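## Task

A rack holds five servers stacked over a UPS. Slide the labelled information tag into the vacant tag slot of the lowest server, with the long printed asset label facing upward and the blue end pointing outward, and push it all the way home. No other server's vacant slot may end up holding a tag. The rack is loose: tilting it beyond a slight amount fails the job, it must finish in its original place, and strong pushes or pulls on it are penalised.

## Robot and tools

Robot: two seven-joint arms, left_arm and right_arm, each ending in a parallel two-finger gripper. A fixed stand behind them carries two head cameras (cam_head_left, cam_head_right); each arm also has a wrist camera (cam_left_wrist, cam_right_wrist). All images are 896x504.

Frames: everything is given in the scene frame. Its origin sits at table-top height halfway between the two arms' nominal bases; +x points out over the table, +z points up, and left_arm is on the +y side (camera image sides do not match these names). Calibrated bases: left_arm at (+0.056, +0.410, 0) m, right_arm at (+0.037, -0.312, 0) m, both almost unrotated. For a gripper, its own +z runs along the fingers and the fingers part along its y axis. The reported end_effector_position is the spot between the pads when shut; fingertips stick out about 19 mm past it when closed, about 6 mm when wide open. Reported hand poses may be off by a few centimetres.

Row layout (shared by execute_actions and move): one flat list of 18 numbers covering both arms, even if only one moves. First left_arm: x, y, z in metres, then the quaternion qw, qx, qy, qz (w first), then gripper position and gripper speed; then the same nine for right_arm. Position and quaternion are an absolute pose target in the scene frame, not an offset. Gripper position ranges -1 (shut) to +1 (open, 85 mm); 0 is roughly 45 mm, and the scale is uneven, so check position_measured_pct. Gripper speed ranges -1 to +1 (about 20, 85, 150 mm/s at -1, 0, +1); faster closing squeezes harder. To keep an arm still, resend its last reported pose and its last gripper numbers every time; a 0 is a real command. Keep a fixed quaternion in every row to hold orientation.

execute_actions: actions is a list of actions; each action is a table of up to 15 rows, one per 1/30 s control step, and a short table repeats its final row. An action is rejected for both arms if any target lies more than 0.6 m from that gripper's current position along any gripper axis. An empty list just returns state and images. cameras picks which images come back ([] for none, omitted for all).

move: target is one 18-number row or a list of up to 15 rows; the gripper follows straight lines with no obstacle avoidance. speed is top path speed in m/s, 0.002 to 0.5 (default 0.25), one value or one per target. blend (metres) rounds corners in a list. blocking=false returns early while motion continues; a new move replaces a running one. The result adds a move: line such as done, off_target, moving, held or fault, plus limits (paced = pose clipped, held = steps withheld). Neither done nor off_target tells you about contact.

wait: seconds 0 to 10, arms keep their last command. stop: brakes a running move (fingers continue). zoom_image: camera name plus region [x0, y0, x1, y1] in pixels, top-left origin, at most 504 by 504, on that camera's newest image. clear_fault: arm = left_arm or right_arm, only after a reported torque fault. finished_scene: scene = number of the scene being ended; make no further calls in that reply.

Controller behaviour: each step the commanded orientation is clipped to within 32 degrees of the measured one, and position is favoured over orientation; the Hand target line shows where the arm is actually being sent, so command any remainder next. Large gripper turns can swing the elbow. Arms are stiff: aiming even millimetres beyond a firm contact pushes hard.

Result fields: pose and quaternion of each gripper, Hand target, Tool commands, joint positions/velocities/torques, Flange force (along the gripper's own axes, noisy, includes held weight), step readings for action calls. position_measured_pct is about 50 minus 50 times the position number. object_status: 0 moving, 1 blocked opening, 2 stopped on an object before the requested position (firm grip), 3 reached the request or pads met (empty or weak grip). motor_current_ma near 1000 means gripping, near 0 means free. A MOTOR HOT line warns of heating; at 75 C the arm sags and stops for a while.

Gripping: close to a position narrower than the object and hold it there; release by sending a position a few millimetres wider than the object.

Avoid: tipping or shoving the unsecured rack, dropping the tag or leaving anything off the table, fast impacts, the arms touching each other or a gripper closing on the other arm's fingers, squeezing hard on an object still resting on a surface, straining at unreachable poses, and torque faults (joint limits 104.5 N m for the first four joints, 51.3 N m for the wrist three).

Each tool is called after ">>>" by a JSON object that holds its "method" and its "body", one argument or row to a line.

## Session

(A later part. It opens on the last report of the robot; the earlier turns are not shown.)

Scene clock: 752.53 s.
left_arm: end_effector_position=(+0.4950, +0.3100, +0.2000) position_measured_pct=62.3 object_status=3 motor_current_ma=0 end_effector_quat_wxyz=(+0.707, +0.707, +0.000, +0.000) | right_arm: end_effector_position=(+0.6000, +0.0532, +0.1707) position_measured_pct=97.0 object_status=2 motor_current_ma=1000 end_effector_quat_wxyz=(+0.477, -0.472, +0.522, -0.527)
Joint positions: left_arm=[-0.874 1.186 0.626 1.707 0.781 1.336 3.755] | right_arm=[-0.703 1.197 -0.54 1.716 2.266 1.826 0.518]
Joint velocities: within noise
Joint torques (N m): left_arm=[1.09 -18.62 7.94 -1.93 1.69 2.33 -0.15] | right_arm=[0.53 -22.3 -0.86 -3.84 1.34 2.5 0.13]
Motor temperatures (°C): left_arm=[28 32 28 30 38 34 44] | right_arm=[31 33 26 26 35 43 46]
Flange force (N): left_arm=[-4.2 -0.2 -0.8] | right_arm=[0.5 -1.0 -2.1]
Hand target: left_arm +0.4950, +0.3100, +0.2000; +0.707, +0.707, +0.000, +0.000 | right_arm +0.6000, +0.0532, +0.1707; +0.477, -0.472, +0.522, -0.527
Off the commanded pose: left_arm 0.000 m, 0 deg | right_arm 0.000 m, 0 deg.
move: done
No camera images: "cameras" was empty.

>>> {"method": "move", "body": {
  "target": [0.495,0.31,0.20,0.7071,0.7071,0,0,-0.25,-1,0.6040,0.05284,0.1708,-0.4768,0.4722,-0.5217,0.5267,-0.95,-1],
  "speed": 0.01,
  "cameras": []
}}

>>> {"method": "move", "body": {
  "target": [0.495,0.31,0.20,0.7071,0.7071,0,0,-0.25,-1,0.6075,0.0525,0.1708,-0.4768,0.4722,-0.5217,0.5267,-0.95,-1],
  "speed": 0.01,
  "cameras": ["cam_left_wrist","cam_right_wrist"]
}}

>>> {"method": "zoom_image", "body": {
  "camera": "cam_left_wrist",
  "region": [340, 60, 440, 160]
}}

Scene clock: 760.97 s.
left_arm: end_effector_position=(+0.4950, +0.3100, +0.2000) position_measured_pct=62.3 object_status=3 motor_current_ma=0 end_effector_quat_wxyz=(+0.707, +0.707, +0.000, +0.000) | right_arm: end_effector_position=(+0.6040, +0.0528, +0.1708) position_measured_pct=97.0 object_status=2 motor_current_ma=1000 end_effector_quat_wxyz=(+0.477, -0.472, +0.522, -0.527)
Joint positions: left_arm=[-0.874 1.186 0.626 1.707 0.781 1.336 3.755] | right_arm=[-0.698 1.196 -0.536 1.71 2.271 1.817 0.522]
Joint velocities: within noise
Joint torques (N m): left_arm=[1.1 -18.6 7.97 -1.92 1.72 2.36 -0.18] | right_arm=[0.3 -22.42 -0.96 -4.13 1.5 2.32 0.11]
Motor temperatures (°C): left_arm=[28 32 28 30 38 34 44] | right_arm=[31 33 26 26 35 43 46]
Flange force (N): left_arm=[-4.1 -0.1 -0.9] | right_arm=[1.6 -1.1 -2.7]
Hand target: left_arm +0.4950, +0.3100, +0.2000; +0.707, +0.707, +0.000, +0.000 | right_arm +0.6040, +0.0528, +0.1708; +0.477, -0.472, +0.522, -0.527
Off the commanded pose: left_arm 0.000 m, 0 deg | right_arm 0.000 m, 0 deg.
move: done
No camera images: "cameras" was empty.

Scene clock: 761.67 s.
left_arm: end_effector_position=(+0.4950, +0.3100, +0.2000) position_measured_pct=62.3 object_status=3 motor_current_ma=0 end_effector_quat_wxyz=(+0.707, +0.707, +0.000, +0.000) | right_arm: end_effector_position=(+0.6075, +0.0525, +0.1708) position_measured_pct=97.0 object_status=2 motor_current_ma=1000 end_effector_quat_wxyz=(+0.477, -0.472, +0.522, -0.527)
Joint positions: left_arm=[-0.874 1.186 0.626 1.707 0.781 1.336 3.755] | right_arm=[-0.694 1.197 -0.533 1.704 2.276 1.809 0.526]
Joint velocities: within noise
Joint torques (N m): left_arm=[1.13 -18.61 7.91 -1.91 1.69 2.34 -0.15] | right_arm=[0.13 -22.27 -1.02 -4.01 1.47 2.26 0.13]
Motor temperatures (°C): left_arm=[28 32 28 30 38 34 44] | right_arm=[31 33 26 26 35 43 46]
Flange force (N): left_arm=[-4.2 -0.1 -0.8] | right_arm=[1.5 -1.4 -2.2]
Hand target: left_arm +0.4950, +0.3100, +0.2000; +0.707, +0.707, +0.000, +0.000 | right_arm +0.6075, +0.0525, +0.1708; +0.477, -0.472, +0.522, -0.527
Off the commanded pose: left_arm 0.000 m, 0 deg | right_arm 0.000 m, 0 deg.
move: done
camera_calibration:
cam_left_wrist: T_world_to_cam=[[0.014164, -0.00778717, 0.999869, -0.200846], [-0.999898, 0.00185121, 0.0141788, 0.54788], [-0.00196138, -0.999968, -0.00776015, 0.459267], [0, 0, 0, 1]] pos_world=[0.55157, 0.456674, 0.196615]
cam_right_wrist: T_world_to_cam=[[0.0370552, 0.0195105, -0.999123, 0.150236], [0.0714488, 0.997199, 0.0221228, -0.0450525], [0.996756, -0.0722059, 0.0355574, -0.457965], [0, 0, 0, 1]] pos_world=[0.454131, 0.00892731, 0.167385]
Images, in order (width x height): cam_left_wrist 896x504, cam_right_wrist 896x504.

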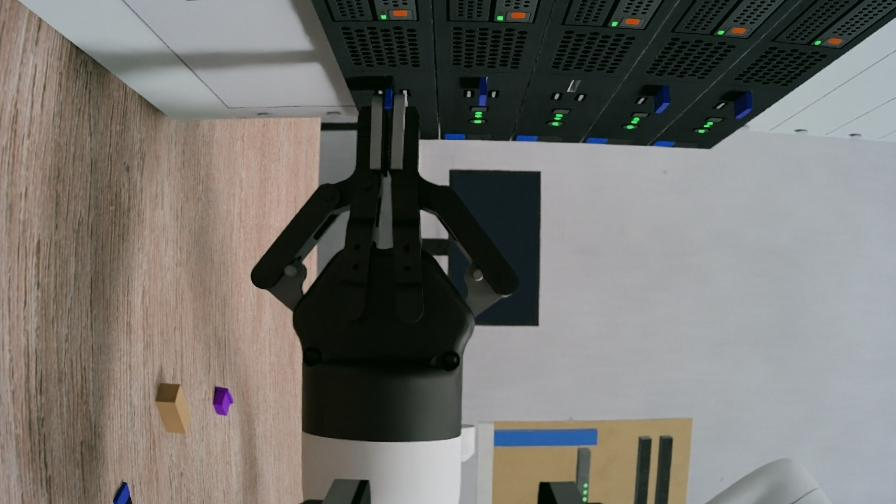

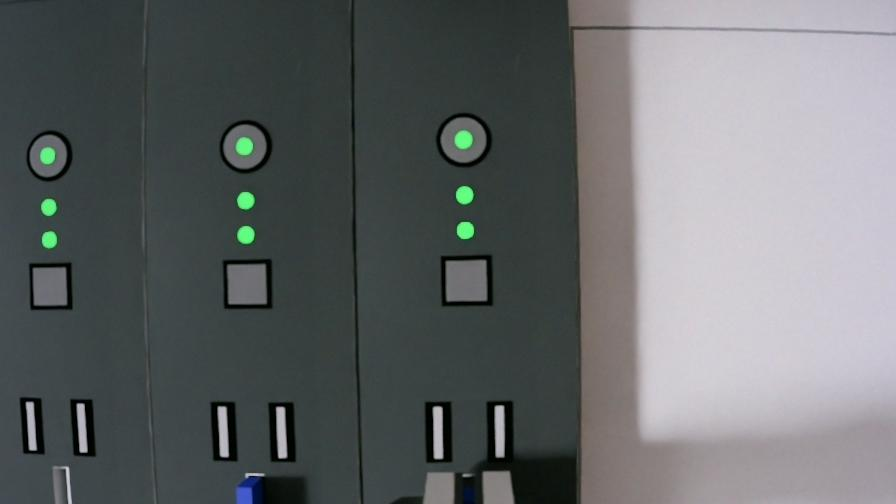

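Scaled by 5.040 from the camera's 896x504 image, which has a finer 1280x720 frame.

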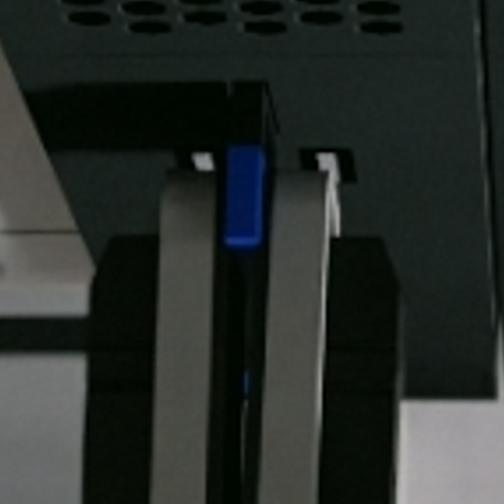

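>>> {"method": "move", "body": {
  "target": [0.495,0.31,0.20,0.7071,0.7071,0,0,-0.25,-1,0.6100,0.0522,0.1709,-0.4768,0.4722,-0.5217,0.5267,-0.95,-1],
  "speed": 0.01,
  "cameras": []
}}

>>> {"method": "move", "body": {
  "target": [0.495,0.31,0.20,0.7071,0.7071,0,0,-0.25,-1,0.6120,0.0520,0.1709,-0.4768,0.4722,-0.5217,0.5267,-0.95,-1],
  "speed": 0.006,
  "cameras": ["cam_left_wrist","cam_right_wrist"]
}}

>>> {"method": "zoom_image", "body": {
  "camera": "cam_left_wrist",
  "region": [340, 60, 440, 160]
}}

Scene clock: 774.27 s.
left_arm: end_effector_position=(+0.4950, +0.3100, +0.2000) position_measured_pct=62.3 object_status=3 motor_current_ma=0 end_effector_quat_wxyz=(+0.707, +0.707, +0.000, +0.000) | right_arm: end_effector_position=(+0.6100, +0.0522, +0.1709) position_measured_pct=97.0 object_status=2 motor_current_ma=1000 end_effector_quat_wxyz=(+0.477, -0.472, +0.522, -0.527)
Joint positions: left_arm=[-0.874 1.186 0.626 1.707 0.781 1.336 3.755] | right_arm=[-0.691 1.196 -0.531 1.7 2.279 1.803 0.528]
Joint velocities: within noise
Joint torques (N m): left_arm=[1.09 -18.63 7.91 -1.93 1.68 2.33 -0.17] | right_arm=[0.52 -22.46 -0.8 -4.07 1.44 2.48 0.19]
Motor temperatures (°C): left_arm=[28 32 28 30 38 34 44] | right_arm=[31 33 26 26 35 43 45]
Flange force (N): left_arm=[-4.1 -0.1 -0.8] | right_arm=[0.8 -1.1 -2.4]
Hand target: left_arm +0.4950, +0.3100, +0.2000; +0.707, +0.707, +0.000, +0.000 | right_arm +0.6100, +0.0522, +0.1709; +0.477, -0.472, +0.522, -0.527
Off the commanded pose: left_arm 0.000 m, 0 deg | right_arm 0.000 m, 0 deg.
move: done
No camera images: "cameras" was empty.

Scene clock: 774.97 s.
left_arm: end_effector_position=(+0.4950, +0.3100, +0.2000) position_measured_pct=62.3 object_status=3 motor_current_ma=0 end_effector_quat_wxyz=(+0.707, +0.707, +0.000, +0.000) | right_arm: end_effector_position=(+0.6120, +0.0520, +0.1709) position_measured_pct=97.0 object_status=2 motor_current_ma=1000 end_effector_quat_wxyz=(+0.477, -0.472, +0.522, -0.527)
Joint positions: left_arm=[-0.874 1.186 0.626 1.707 0.781 1.336 3.755] | right_arm=[-0.689 1.197 -0.53 1.696 2.282 1.798 0.53]
Joint velocities: within noise
Joint torques (N m): left_arm=[1.11 -18.59 7.98 -1.92 1.67 2.33 -0.16] | right_arm=[0.54 -22.28 -0.84 -4.04 1.35 2.37 0.1]
Motor temperatures (°C): left_arm=[28 32 28 30 38 34 44] | right_arm=[31 33 26 26 35 43 45]
Flange force (N): left_arm=[-4.2 -0.1 -0.8] | right_arm=[0.7 -1.4 -2.3]
Hand target: left_arm +0.4950, +0.3100, +0.2000; +0.707, +0.707, +0.000, +0.000 | right_arm +0.6120, +0.0520, +0.1709; +0.477, -0.472, +0.522, -0.527
Off the commanded pose: left_arm 0.000 m, 0 deg | right_arm 0.000 m, 0 deg.
move: done
camera_calibration:
cam_left_wrist: T_world_to_cam=[[0.014164, -0.00778717, 0.999869, -0.200846], [-0.999898, 0.00185121, 0.0141788, 0.54788], [-0.00196138, -0.999968, -0.00776015, 0.459267], [0, 0, 0, 1]] pos_world=[0.55157, 0.456674, 0.196615]
cam_right_wrist: T_world_to_cam=[[0.037155, 0.0195059, -0.999119, 0.150133], [0.0714465, 0.997199, 0.0221254, -0.044877], [0.996752, -0.0722056, 0.0356573, -0.462506], [0, 0, 0, 1]] pos_world=[0.458632, 0.00842731, 0.167485]
Images, in order (width x height): cam_left_wrist 896x504, cam_right_wrist 896x504.

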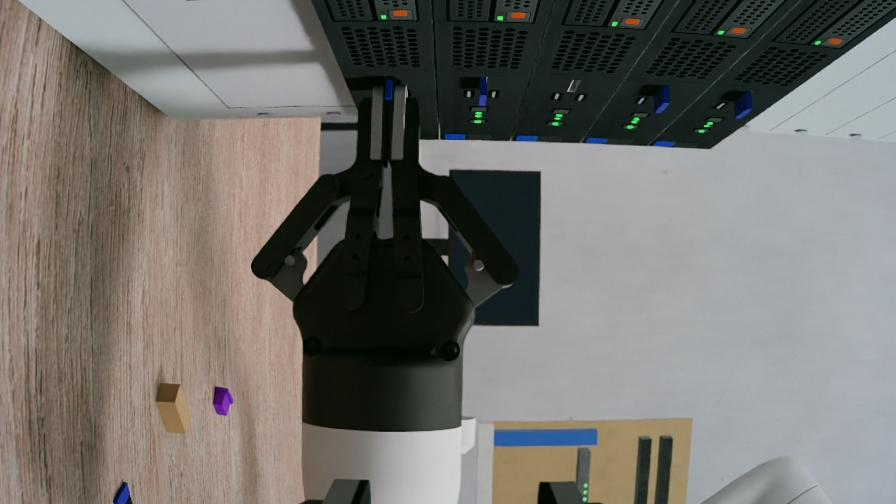

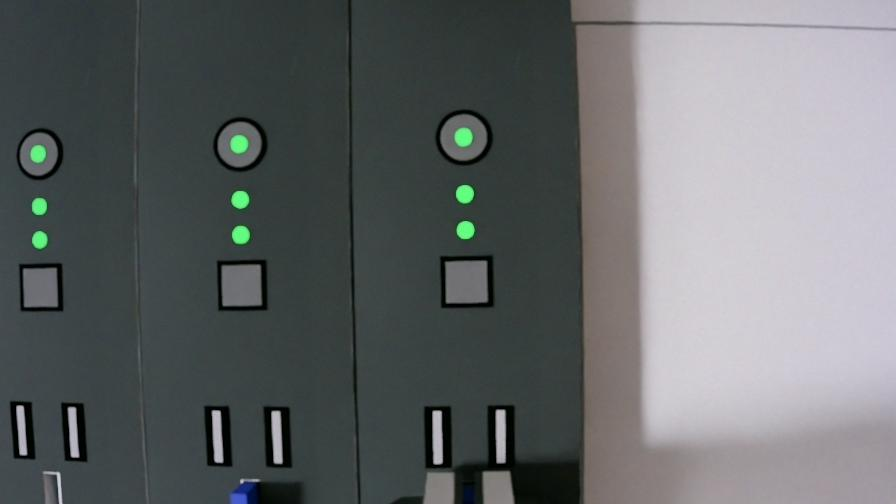

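Scaled by 5.040 from the camera's 896x504 image, which has a finer 1280x720 frame.

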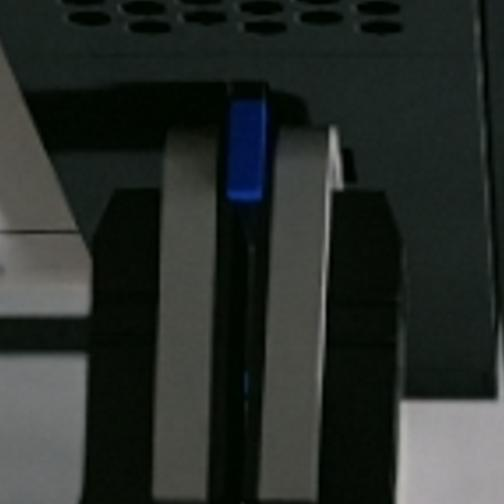

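>>> {"method": "move", "body": {
  "target": [0.495,0.31,0.20,0.7071,0.7071,0,0,-0.25,-1,0.6130,0.0519,0.1710,-0.4768,0.4722,-0.5217,0.5267,-0.95,-1],
  "speed": 0.006,
  "cameras": ["cam_left_wrist"]
}}

>>> {"method": "zoom_image", "body": {
  "camera": "cam_left_wrist",
  "region": [340, 60, 440, 160]
}}

Scene clock: 790.33 s.
left_arm: end_effector_position=(+0.4950, +0.3100, +0.2000) position_measured_pct=62.3 object_status=3 motor_current_ma=0 end_effector_quat_wxyz=(+0.707, +0.707, +0.000, +0.000) | right_arm: end_effector_position=(+0.6130, +0.0519, +0.1710) position_measured_pct=97.0 object_status=2 motor_current_ma=1000 end_effector_quat_wxyz=(+0.477, -0.472, +0.522, -0.527)
Joint positions: left_arm=[-0.874 1.186 0.626 1.707 0.781 1.336 3.755] | right_arm=[-0.688 1.196 -0.529 1.695 2.283 1.796 0.531]
Joint velocities: within noise
Joint torques (N m): left_arm=[1.1 -18.59 7.93 -1.91 1.69 2.34 -0.18] | right_arm=[0.42 -22.49 -0.9 -3.95 1.31 2.57 0.14]
Motor temperatures (°C): left_arm=[28 32 28 30 38 34 43] | right_arm=[31 33 26 26 35 43 45]
Flange force (N): left_arm=[-4.1 -0.1 -0.8] | right_arm=[0.3 -0.9 -1.4]
Hand target: left_arm +0.4950, +0.3100, +0.2000; +0.707, +0.707, +0.000, +0.000 | right_arm +0.6130, +0.0519, +0.1710; +0.477, -0.472, +0.522, -0.527
Off the commanded pose: left_arm 0.000 m, 0 deg | right_arm 0.000 m, 0 deg.
move: done
camera_calibration:
cam_left_wrist: T_world_to_cam=[[0.014164, -0.00778717, 0.999869, -0.200846], [-0.999898, 0.00185121, 0.0141788, 0.54788], [-0.00196138, -0.999968, -0.00776015, 0.459267], [0, 0, 0, 1]] pos_world=[0.55157, 0.456674, 0.196615]
Images, in order (width x height): cam_left_wrist 896x504.

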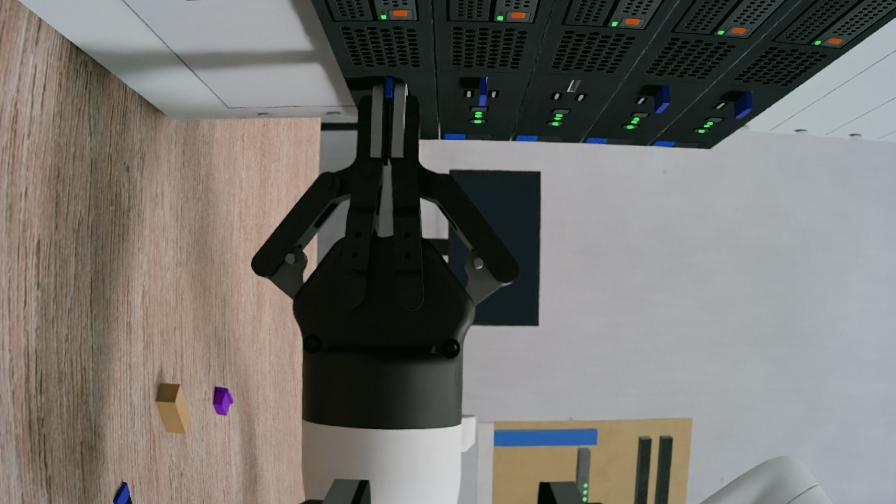

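Scaled by 5.040 from the camera's 896x504 image, which has a finer 1280x720 frame.

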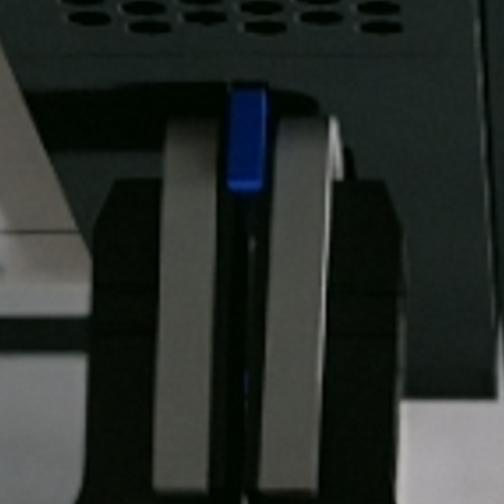

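>>> {"method": "move", "body": {
  "target": [0.495,0.31,0.20,0.7071,0.7071,0,0,-0.25,-1,0.6130,0.0519,0.1710,-0.4768,0.4722,-0.5217,0.5267,-0.8,-1],
  "speed": 0.01,
  "cameras": []
}}

>>> {"method": "move", "body": {
  "target": [0.495,0.31,0.20,0.7071,0.7071,0,0,-0.25,-1,0.5732,0.0555,0.1710,-0.4768,0.4722,-0.5217,0.5267,-0.8,-1],
  "speed": 0.04,
  "cameras": ["cam_left_wrist","cam_right_wrist"]
}}

>>> {"method": "zoom_image", "body": {
  "camera": "cam_left_wrist",
  "region": [340, 60, 510, 160]
}}

>>> {"method": "zoom_image", "body": {
  "camera": "cam_right_wrist",
  "region": [90, 400, 530, 504]
}}

Scene clock: 804.10 s.
left_arm: end_effector_position=(+0.4950, +0.3100, +0.2000) position_measured_pct=62.3 object_status=3 motor_current_ma=0 end_effector_quat_wxyz=(+0.707, +0.707, +0.000, +0.000) | right_arm: end_effector_position=(+0.6130, +0.0519, +0.1710) position_measured_pct=89.6 object_status=0 motor_current_ma=0 end_effector_quat_wxyz=(+0.477, -0.472, +0.522, -0.527)
Joint positions: left_arm=[-0.874 1.186 0.626 1.707 0.781 1.336 3.755] | right_arm=[-0.688 1.196 -0.529 1.695 2.283 1.796 0.531]
Joint velocities: within noise
Joint torques (N m): left_arm=[1.12 -18.6 7.89 -1.91 1.7 2.35 -0.19] | right_arm=[-0.46 -23.39 -1.23 -3.93 1.67 2.9 0.15]
Motor temperatures (°C): left_arm=[28 32 28 30 38 34 43] | right_arm=[31 33 26 26 35 43 45]
Flange force (N): left_arm=[-4.1 -0.1 -0.8] | right_arm=[0.5 0.6 0.2]
Hand target: left_arm +0.4950, +0.3100, +0.2000; +0.707, +0.707, +0.000, +0.000 | right_arm +0.6130, +0.0519, +0.1710; +0.477, -0.472, +0.522, -0.527
Off the commanded pose: left_arm 0.000 m, 0 deg | right_arm 0.000 m, 0 deg.
move: done
No camera images: "cameras" was empty.

Scene clock: 805.37 s.
left_arm: end_effector_position=(+0.4950, +0.3100, +0.2000) position_measured_pct=62.3 object_status=3 motor_current_ma=0 end_effector_quat_wxyz=(+0.707, +0.707, +0.000, +0.000) | right_arm: end_effector_position=(+0.5732, +0.0555, +0.1710) position_measured_pct=89.6 object_status=3 motor_current_ma=0 end_effector_quat_wxyz=(+0.477, -0.472, +0.522, -0.527)
Joint positions: left_arm=[-0.874 1.186 0.626 1.707 0.781 1.336 3.755] | right_arm=[-0.735 1.197 -0.563 1.758 2.227 1.886 0.491]
Joint velocities: within noise
Joint torques (N m): left_arm=[1.09 -18.59 7.98 -1.92 1.69 2.32 -0.2] | right_arm=[-0.44 -22.66 -1.32 -3.28 1.49 2.91 0.1]
Motor temperatures (°C): left_arm=[28 32 28 30 38 34 43] | right_arm=[31 33 26 26 35 43 45]
Flange force (N): left_arm=[-4.1 -0.1 -0.9] | right_arm=[0.5 0.6 0.0]
Hand target: left_arm +0.4950, +0.3100, +0.2000; +0.707, +0.707, +0.000, +0.000 | right_arm +0.5732, +0.0555, +0.1710; +0.477, -0.472, +0.522, -0.527
Off the commanded pose: left_arm 0.000 m, 0 deg | right_arm 0.000 m, 0 deg.
move: done
camera_calibration:
cam_left_wrist: T_world_to_cam=[[0.014164, -0.00778717, 0.999869, -0.200846], [-0.999898, 0.00185121, 0.0141788, 0.54788], [-0.00196138, -0.999968, -0.00776015, 0.459267], [0, 0, 0, 1]] pos_world=[0.55157, 0.456674, 0.196615]
cam_right_wrist: T_world_to_cam=[[0.0370555, 0.0195141, -0.999123, 0.151549], [0.0714487, 0.997199, 0.0221264, -0.0455961], [0.996756, -0.0722059, 0.0355575, -0.423564], [0, 0, 0, 1]] pos_world=[0.419831, 0.0119273, 0.167485]
Images, in order (width x height): cam_left_wrist 896x504, cam_right_wrist 896x504.

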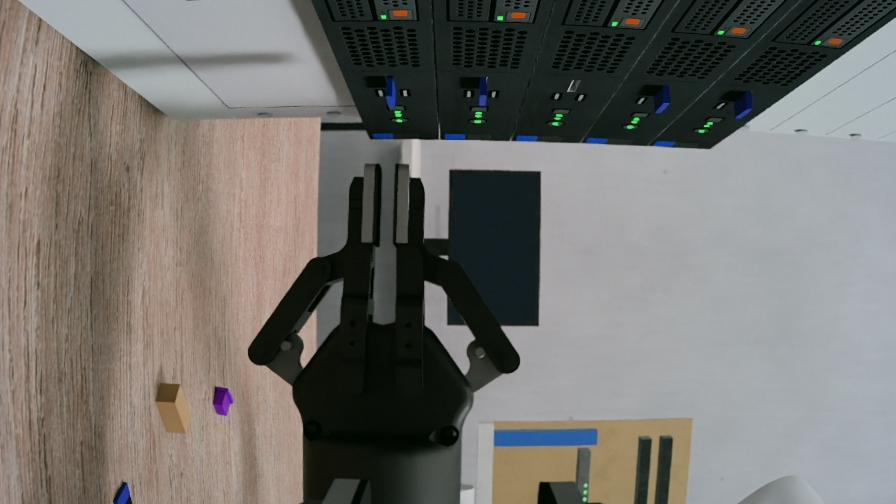

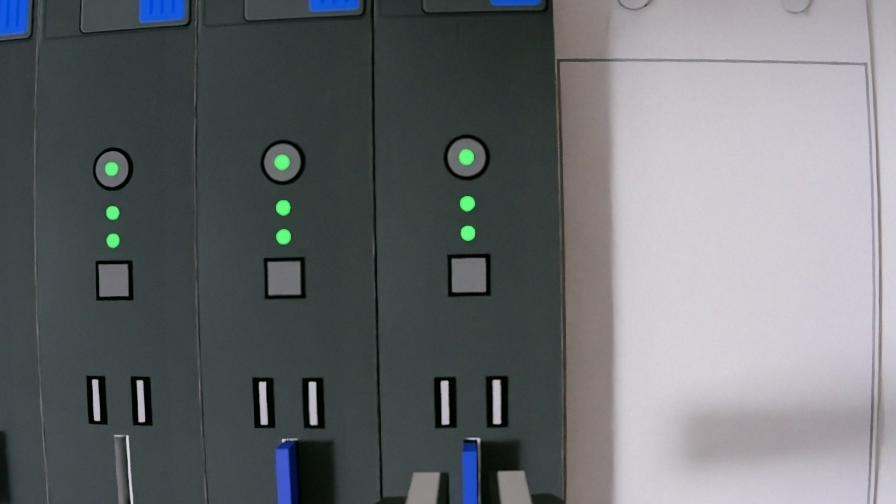

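Scaled by 2.965 from the camera's 896x504 image, which has a finer 1280x720 frame.

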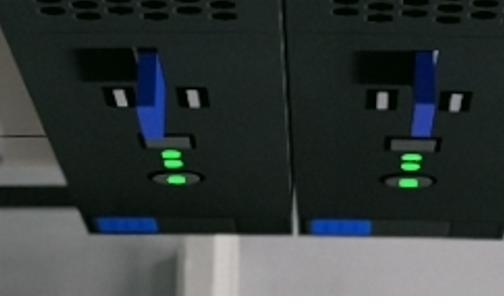

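Scaled by 1.145 from the camera's 896x504 image, which has a finer 1280x720 frame.

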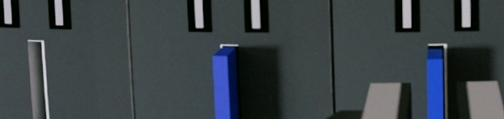

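>>> {"method": "move", "body": {
  "target": [
    [0.495,0.31,0.20,0.7071,0.7071,0,0,-0.25,-1,0.5732,0.0555,0.1710,-0.4768,0.4722,-0.5217,0.5267,-1,-1],
    [0.495,0.31,0.20,0.7071,0.7071,0,0,-0.25,-1,0.6020,0.0529,0.1710,-0.4768,0.4722,-0.5217,0.5267,-1,-1]
  ],
  "speed": 0.03,
  "cameras": ["cam_left_wrist"]
}}

>>> {"method": "zoom_image", "body": {
  "camera": "cam_left_wrist",
  "region": [340, 60, 510, 160]
}}

Scene clock: 818.10 s.
left_arm: end_effector_position=(+0.4950, +0.3100, +0.2000) position_measured_pct=62.3 object_status=3 motor_current_ma=0 end_effector_quat_wxyz=(+0.707, +0.707, +0.000, +0.000) | right_arm: end_effector_position=(+0.6020, +0.0529, +0.1710) position_measured_pct=98.7 object_status=3 motor_current_ma=940 end_effector_quat_wxyz=(+0.477, -0.472, +0.522, -0.527)
Joint positions: left_arm=[-0.874 1.186 0.626 1.707 0.781 1.336 3.755] | right_arm=[-0.701 1.196 -0.538 1.713 2.268 1.821 0.52]
Joint velocities: within noise
Joint torques (N m): left_arm=[1.09 -18.63 7.89 -1.93 1.68 2.34 -0.18] | right_arm=[-0.48 -23.26 -1.23 -3.76 1.61 2.91 0.09]
Motor temperatures (°C): left_arm=[28 32 28 30 38 34 43] | right_arm=[31 33 26 26 35 43 45]
Flange force (N): left_arm=[-4.1 -0.1 -0.8] | right_arm=[0.4 0.7 0.2]
Hand target: left_arm +0.4950, +0.3100, +0.2000; +0.707, +0.707, +0.000, +0.000 | right_arm +0.6020, +0.0529, +0.1710; +0.477, -0.472, +0.522, -0.527
Off the commanded pose: left_arm 0.000 m, 0 deg | right_arm 0.000 m, 0 deg.
move: done
camera_calibration:
cam_left_wrist: T_world_to_cam=[[0.014164, -0.00778717, 0.999869, -0.200846], [-0.999898, 0.00185121, 0.0141788, 0.54788], [-0.00196138, -0.999968, -0.00776015, 0.459267], [0, 0, 0, 1]] pos_world=[0.55157, 0.456674, 0.196615]
Images, in order (width x height): cam_left_wrist 896x504.

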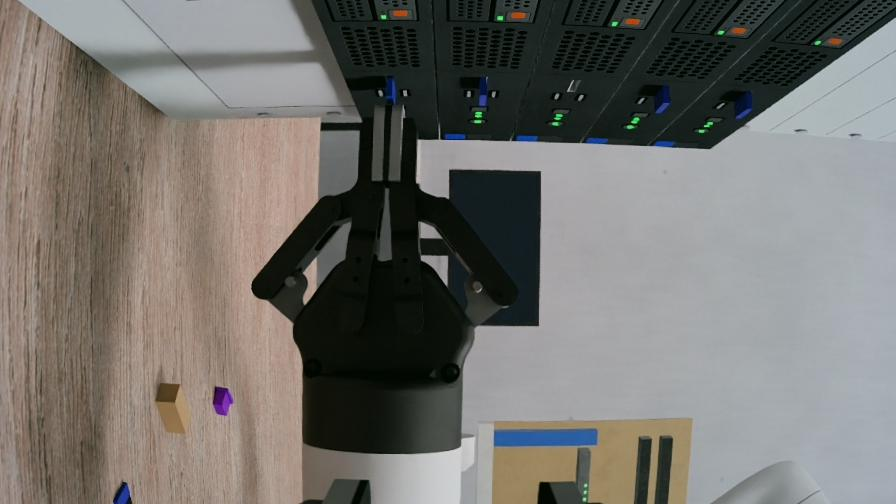

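Scaled by 2.965 from the camera's 896x504 image, which has a finer 1280x720 frame.

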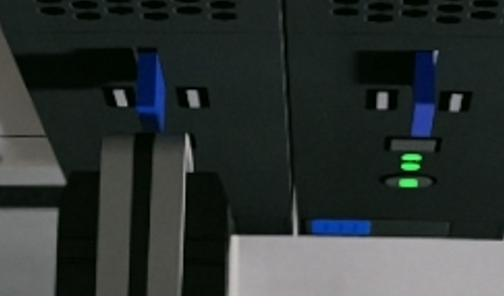

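>>> {"method": "move", "body": {
  "target": [0.495,0.31,0.20,0.7071,0.7071,0,0,-0.25,-1,0.6035,0.0528,0.1710,-0.4768,0.4722,-0.5217,0.5267,-1,-1],
  "speed": 0.006,
  "cameras": []
}}

>>> {"method": "move", "body": {
  "target": [0.495,0.31,0.20,0.7071,0.7071,0,0,-0.25,-1,0.6045,0.0527,0.1710,-0.4768,0.4722,-0.5217,0.5267,-1,-1],
  "speed": 0.004,
  "cameras": []
}}

Scene clock: 826.93 s.
left_arm: end_effector_position=(+0.4950, +0.3100, +0.2000) position_measured_pct=62.3 object_status=3 motor_current_ma=0 end_effector_quat_wxyz=(+0.707, +0.707, +0.000, +0.000) | right_arm: end_effector_position=(+0.6035, +0.0528, +0.1710) position_measured_pct=98.7 object_status=3 motor_current_ma=940 end_effector_quat_wxyz=(+0.477, -0.472, +0.522, -0.527)
Joint positions: left_arm=[-0.874 1.186 0.626 1.707 0.781 1.336 3.755] | right_arm=[-0.699 1.196 -0.537 1.711 2.27 1.818 0.522]
Joint velocities: within noise
Joint torques (N m): left_arm=[1.07 -18.61 7.96 -1.92 1.71 2.35 -0.17] | right_arm=[-0.42 -23.24 -1.25 -3.76 1.62 2.87 0.15]
Motor temperatures (°C): left_arm=[28 32 28 30 38 34 43] | right_arm=[31 33 26 26 35 43 45]
Flange force (N): left_arm=[-4.1 -0.2 -0.8] | right_arm=[0.4 0.7 0.0]
Hand target: left_arm +0.4950, +0.3100, +0.2000; +0.707, +0.707, +0.000, +0.000 | right_arm +0.6035, +0.0528, +0.1710; +0.477, -0.472, +0.522, -0.527
Off the commanded pose: left_arm 0.000 m, 0 deg | right_arm 0.000 m, 0 deg.
move: done
No camera images: "cameras" was empty.

Scene clock: 827.63 s.
left_arm: end_effector_position=(+0.4950, +0.3100, +0.2000) position_measured_pct=62.3 object_status=3 motor_current_ma=0 end_effector_quat_wxyz=(+0.707, +0.707, +0.000, +0.000) | right_arm: end_effector_position=(+0.6045, +0.0527, +0.1710) position_measured_pct=98.7 object_status=3 motor_current_ma=940 end_effector_quat_wxyz=(+0.477, -0.472, +0.522, -0.527)
Joint positions: left_arm=[-0.874 1.186 0.626 1.707 0.781 1.336 3.755] | right_arm=[-0.698 1.196 -0.536 1.709 2.272 1.815 0.523]
Joint velocities: within noise
Joint torques (N m): left_arm=[1.08 -18.59 7.89 -1.9 1.72 2.34 -0.17] | right_arm=[-0.34 -23.23 -1.1 -3.91 1.64 2.83 0.15]
Motor temperatures (°C): left_arm=[28 32 28 30 38 34 43] | right_arm=[31 33 26 26 35 43 45]
Flange force (N): left_arm=[-4.0 -0.1 -0.8] | right_arm=[0.8 0.5 -0.5]
Hand target: left_arm +0.4950, +0.3100, +0.2000; +0.707, +0.707, +0.000, +0.000 | right_arm +0.6045, +0.0527, +0.1710; +0.477, -0.472, +0.522, -0.527
Off the commanded pose: left_arm 0.000 m, 0 deg | right_arm 0.000 m, 0 deg.
move: done
No camera images: "cameras" was empty.

Contact just starting.

>>> {"method": "move", "body": {
  "target": [0.495,0.31,0.20,0.7071,0.7071,0,0,-0.25,-1,0.6053,0.05263,0.1710,-0.4768,0.4722,-0.5217,0.5267,-1,-1],
  "speed": 0.004,
  "cameras": []
}}

>>> {"method": "move", "body": {
  "target": [0.495,0.31,0.20,0.7071,0.7071,0,0,-0.25,-1,0.6060,0.05257,0.1710,-0.4768,0.4722,-0.5217,0.5267,-1,-1],
  "speed": 0.004,
  "cameras": ["cam_left_wrist"]
}}

>>> {"method": "zoom_image", "body": {
  "camera": "cam_left_wrist",
  "region": [340, 60, 510, 160]
}}

Scene clock: 835.90 s.
left_arm: end_effector_position=(+0.4950, +0.3100, +0.2000) position_measured_pct=62.3 object_status=3 motor_current_ma=0 end_effector_quat_wxyz=(+0.707, +0.707, +0.000, +0.000) | right_arm: end_effector_position=(+0.6053, +0.0526, +0.1710) position_measured_pct=98.7 object_status=3 motor_current_ma=940 end_effector_quat_wxyz=(+0.477, -0.472, +0.522, -0.527)
Joint positions: left_arm=[-0.874 1.186 0.626 1.707 0.781 1.336 3.755] | right_arm=[-0.697 1.196 -0.535 1.708 2.273 1.814 0.523]
Joint velocities: within noise
Joint torques (N m): left_arm=[1.08 -18.57 7.94 -1.9 1.71 2.35 -0.17] | right_arm=[-0.28 -23.2 -1.08 -3.9 1.63 2.84 0.08]
Motor temperatures (°C): left_arm=[28 32 28 30 38 34 43] | right_arm=[31 33 26 26 35 43 45]
Flange force (N): left_arm=[-4.1 -0.1 -0.8] | right_arm=[0.5 0.3 -0.4]
Hand target: left_arm +0.4950, +0.3100, +0.2000; +0.707, +0.707, +0.000, +0.000 | right_arm +0.6053, +0.0526, +0.1710; +0.477, -0.472, +0.522, -0.527
Off the commanded pose: left_arm 0.000 m, 0 deg | right_arm 0.000 m, 0 deg.
move: done
No camera images: "cameras" was empty.

Scene clock: 836.60 s.
left_arm: end_effector_position=(+0.4950, +0.3100, +0.2000) position_measured_pct=62.3 object_status=3 motor_current_ma=0 end_effector_quat_wxyz=(+0.707, +0.707, +0.000, +0.000) | right_arm: end_effector_position=(+0.6060, +0.0526, +0.1710) position_measured_pct=98.7 object_status=3 motor_current_ma=940 end_effector_quat_wxyz=(+0.477, -0.472, +0.522, -0.527)
Joint positions: left_arm=[-0.874 1.186 0.626 1.707 0.781 1.336 3.755] | right_arm=[-0.696 1.196 -0.535 1.707 2.274 1.812 0.524]
Joint velocities: within noise
Joint torques (N m): left_arm=[1.12 -18.66 7.96 -1.91 1.69 2.36 -0.16] | right_arm=[0.33 -23.21 -0.86 -4.47 1.88 2.48 0.11]
Motor temperatures (°C): left_arm=[28 32 28 30 38 34 43] | right_arm=[31 33 26 26 35 43 45]
Flange force (N): left_arm=[-4.1 -0.3 -0.8] | right_arm=[1.8 -0.1 -3.4]
Hand target: left_arm +0.4950, +0.3100, +0.2000; +0.707, +0.707, +0.000, +0.000 | right_arm +0.6060, +0.0526, +0.1710; +0.477, -0.472, +0.522, -0.527
Off the commanded pose: left_arm 0.000 m, 0 deg | right_arm 0.000 m, 0 deg.
move: done
camera_calibration:
cam_left_wrist: T_world_to_cam=[[0.014164, -0.00778717, 0.999869, -0.200846], [-0.999898, 0.00185121, 0.0141788, 0.54788], [-0.00196138, -0.999968, -0.00776015, 0.459267], [0, 0, 0, 1]] pos_world=[0.55157, 0.456674, 0.196615]
Images, in order (width x height): cam_left_wrist 896x504.

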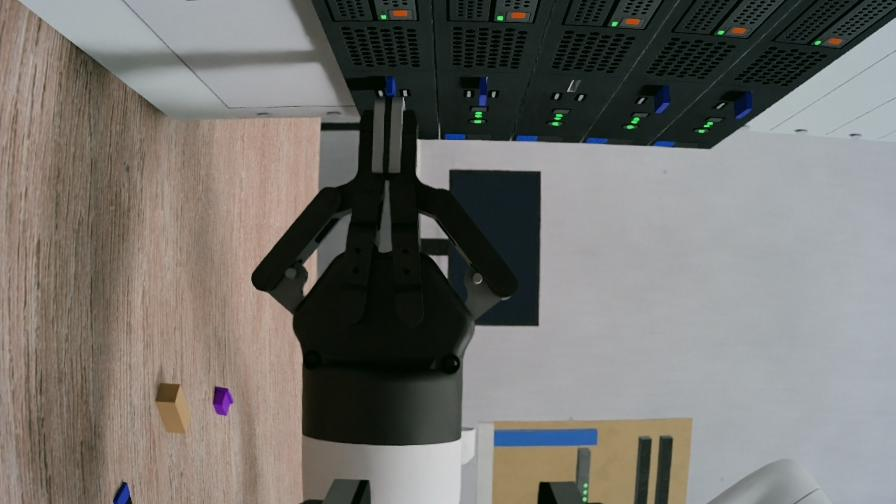

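Scaled by 2.965 from the camera's 896x504 image, which has a finer 1280x720 frame.

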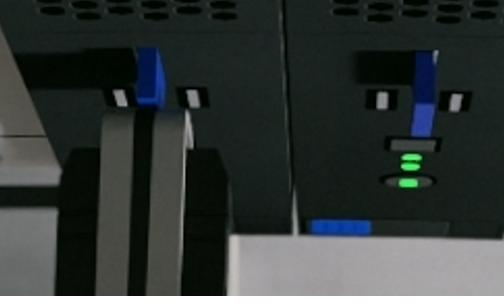

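>>> {"method": "move", "body": {
  "target": [0.495,0.31,0.20,0.7071,0.7071,0,0,-0.25,-1,0.6068,0.0525,0.1710,-0.4768,0.4722,-0.5217,0.5267,-1,-1],
  "speed": 0.004,
  "cameras": []
}}

>>> {"method": "move", "body": {
  "target": [0.495,0.31,0.20,0.7071,0.7071,0,0,-0.25,-1,0.6073,0.05245,0.1710,-0.4768,0.4722,-0.5217,0.5267,-1,-1],
  "speed": 0.004,
  "cameras": []
}}

Scene clock: 870.00 s.
left_arm: end_effector_position=(+0.4950, +0.3100, +0.2000) position_measured_pct=62.3 object_status=3 motor_current_ma=0 end_effector_quat_wxyz=(+0.707, +0.707, +0.000, +0.000) | right_arm: end_effector_position=(+0.6068, +0.0525, +0.1710) position_measured_pct=98.7 object_status=3 motor_current_ma=940 end_effector_quat_wxyz=(+0.477, -0.472, +0.522, -0.527)
Joint positions: left_arm=[-0.874 1.186 0.626 1.707 0.781 1.336 3.755] | right_arm=[-0.695 1.196 -0.534 1.705 2.275 1.81 0.525]
Joint velocities: within noise
Joint torques (N m): left_arm=[1.13 -18.59 7.93 -1.87 1.7 2.32 -0.19] | right_arm=[1.14 -23.18 -0.4 -5.21 2.28 1.9 0.13]
Motor temperatures (°C): left_arm=[28 32 28 30 38 34 43] | right_arm=[31 33 26 26 35 43 45]
Flange force (N): left_arm=[-4.0 -0.1 -1.0] | right_arm=[3.5 -0.8 -7.8]
Hand target: left_arm +0.4950, +0.3100, +0.2000; +0.707, +0.707, +0.000, +0.000 | right_arm +0.6068, +0.0525, +0.1710; +0.477, -0.472, +0.522, -0.527
Off the commanded pose: left_arm 0.000 m, 0 deg | right_arm 0.000 m, 0 deg.
move: done
No camera images: "cameras" was empty.

Scene clock: 870.70 s.
left_arm: end_effector_position=(+0.4950, +0.3100, +0.2000) position_measured_pct=62.3 object_status=3 motor_current_ma=0 end_effector_quat_wxyz=(+0.707, +0.707, +0.000, +0.000) | right_arm: end_effector_position=(+0.6073, +0.0525, +0.1710) position_measured_pct=98.7 object_status=3 motor_current_ma=940 end_effector_quat_wxyz=(+0.477, -0.472, +0.522, -0.527)
Joint positions: left_arm=[-0.874 1.186 0.626 1.707 0.781 1.336 3.755] | right_arm=[-0.695 1.196 -0.534 1.704 2.275 1.809 0.525]
Joint velocities: within noise
Joint torques (N m): left_arm=[1.11 -18.62 7.96 -1.96 1.72 2.34 -0.18] | right_arm=[4.77 -23.62 1.52 -8.58 3.92 -0.04 0.12]
Motor temperatures (°C): left_arm=[28 32 28 30 38 34 43] | right_arm=[31 33 26 26 35 43 45]
Flange force (N): left_arm=[-4.2 -0.1 -0.8] | right_arm=[10.2 -3.2 -25.6]
Hand target: left_arm +0.4950, +0.3100, +0.2000; +0.707, +0.707, +0.000, +0.000 | right_arm +0.6073, +0.0525, +0.1710; +0.477, -0.472, +0.522, -0.527
Off the commanded pose: left_arm 0.000 m, 0 deg | right_arm 0.000 m, 0 deg.
move: done
No camera images: "cameras" was empty.

>>> {"method": "move", "body": {
  "target": [
    [0.495,0.31,0.20,0.7071,0.7071,0,0,-0.25,-1,0.6053,0.05263,0.1710,-0.4768,0.4722,-0.5217,0.5267,-1,-1],
    [0.495,0.31,0.20,0.7071,0.7071,0,0,-0.25,-1,0.5053,0.0617,0.1710,-0.4768,0.4722,-0.5217,0.5267,-1,-1]
  ],
  "speed": [0.004,0.06]
}}

>>> {"method": "zoom_image", "body": {
  "camera": "cam_left_wrist",
  "region": [340, 60, 510, 160]
}}

>>> {"method": "zoom_image", "body": {
  "camera": "cam_right_wrist",
  "region": [140, 340, 540, 504]
}}

>>> {"method": "zoom_image", "body": {
  "camera": "cam_head_left",
  "region": [340, 160, 520, 270]
}}

Scene clock: 888.27 s.
left_arm: end_effector_position=(+0.4950, +0.3100, +0.2000) position_measured_pct=62.3 object_status=3 motor_current_ma=0 end_effector_quat_wxyz=(+0.707, +0.707, +0.000, +0.000) | right_arm: end_effector_position=(+0.5053, +0.0617, +0.1710) position_measured_pct=98.7 object_status=3 motor_current_ma=940 end_effector_quat_wxyz=(+0.477, -0.472, +0.522, -0.527)
Joint positions: left_arm=[-0.874 1.186 0.626 1.707 0.781 1.336 3.755] | right_arm=[-0.825 1.21 -0.631 1.839 2.116 2.034 0.418]
Joint velocities: within noise
Joint torques (N m): left_arm=[1.11 -18.6 7.97 -1.87 1.7 2.34 -0.17] | right_arm=[-0.42 -21.63 -1.62 -2.46 1.26 3.04 0.13]
Motor temperatures (°C): left_arm=[28 32 28 30 38 34 43] | right_arm=[31 33 26 26 36 43 45]
Flange force (N): left_arm=[-4.0 -0.1 -0.9] | right_arm=[1.2 0.5 -0.3]
Hand target: left_arm +0.4950, +0.3100, +0.2000; +0.707, +0.707, +0.000, +0.000 | right_arm +0.5053, +0.0617, +0.1710; +0.477, -0.472, +0.522, -0.527
Off the commanded pose: left_arm 0.000 m, 0 deg | right_arm 0.000 m, 0 deg.
move: done
camera_calibration:
cam_left_wrist: T_world_to_cam=[[0.014164, -0.00778717, 0.999869, -0.200846], [-0.999898, 0.00185121, 0.0141788, 0.54788], [-0.00196138, -0.999968, -0.00776015, 0.459267], [0, 0, 0, 1]] pos_world=[0.55157, 0.456674, 0.196615]
cam_right_wrist: T_world_to_cam=[[0.0370555, 0.0195141, -0.999123, 0.153944], [0.0714487, 0.997199, 0.0221264, -0.0469274], [0.996756, -0.0722059, 0.0355575, -0.355436], [0, 0, 0, 1]] pos_world=[0.351931, 0.0181273, 0.167485]

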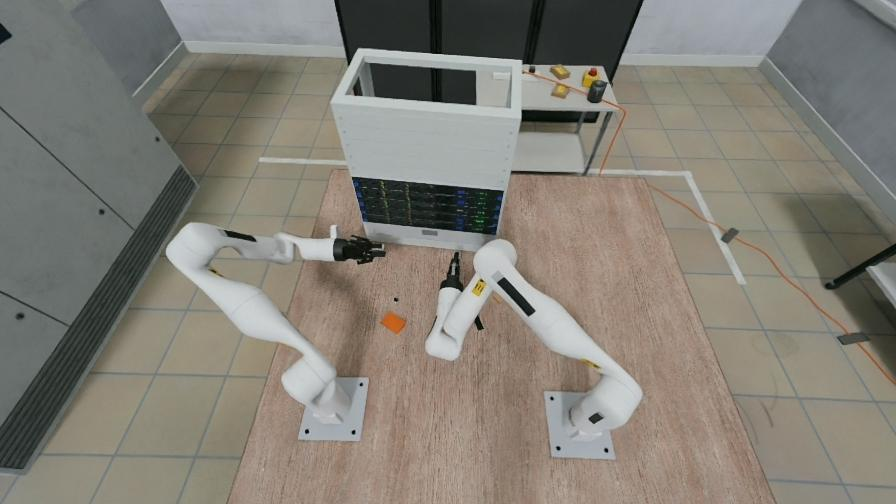

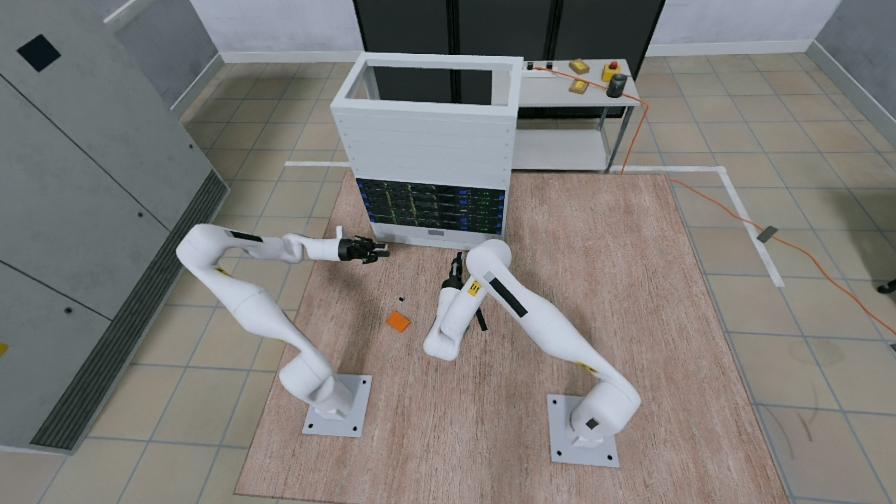

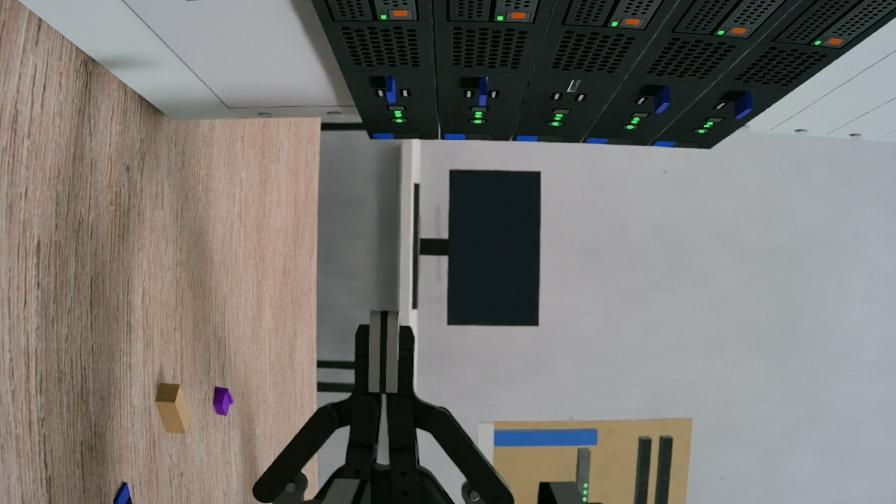

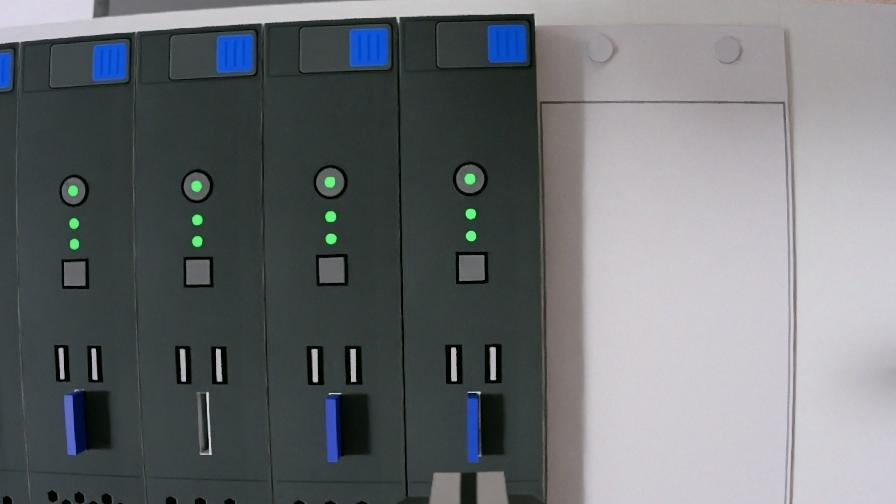

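Scaled by 2.965 from the camera's 896x504 image, which has a finer 1280x720 frame.

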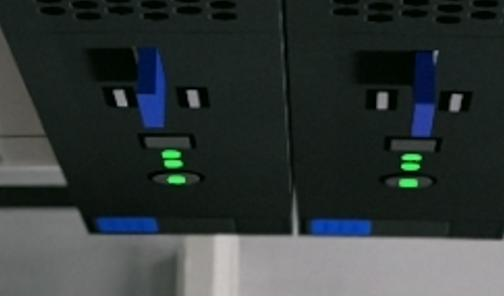

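Scaled by 1.260 from the camera's 896x504 image, which has a finer 1280x720 frame.

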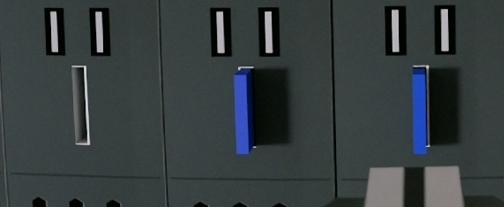

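Scaled by 2.800.

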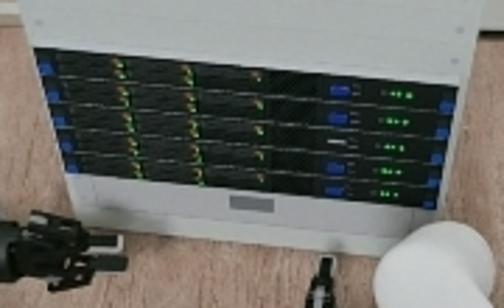

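>>> {"method": "finished_scene", "body": {
  "scene": 3
}}

The scene is finished: the task was done.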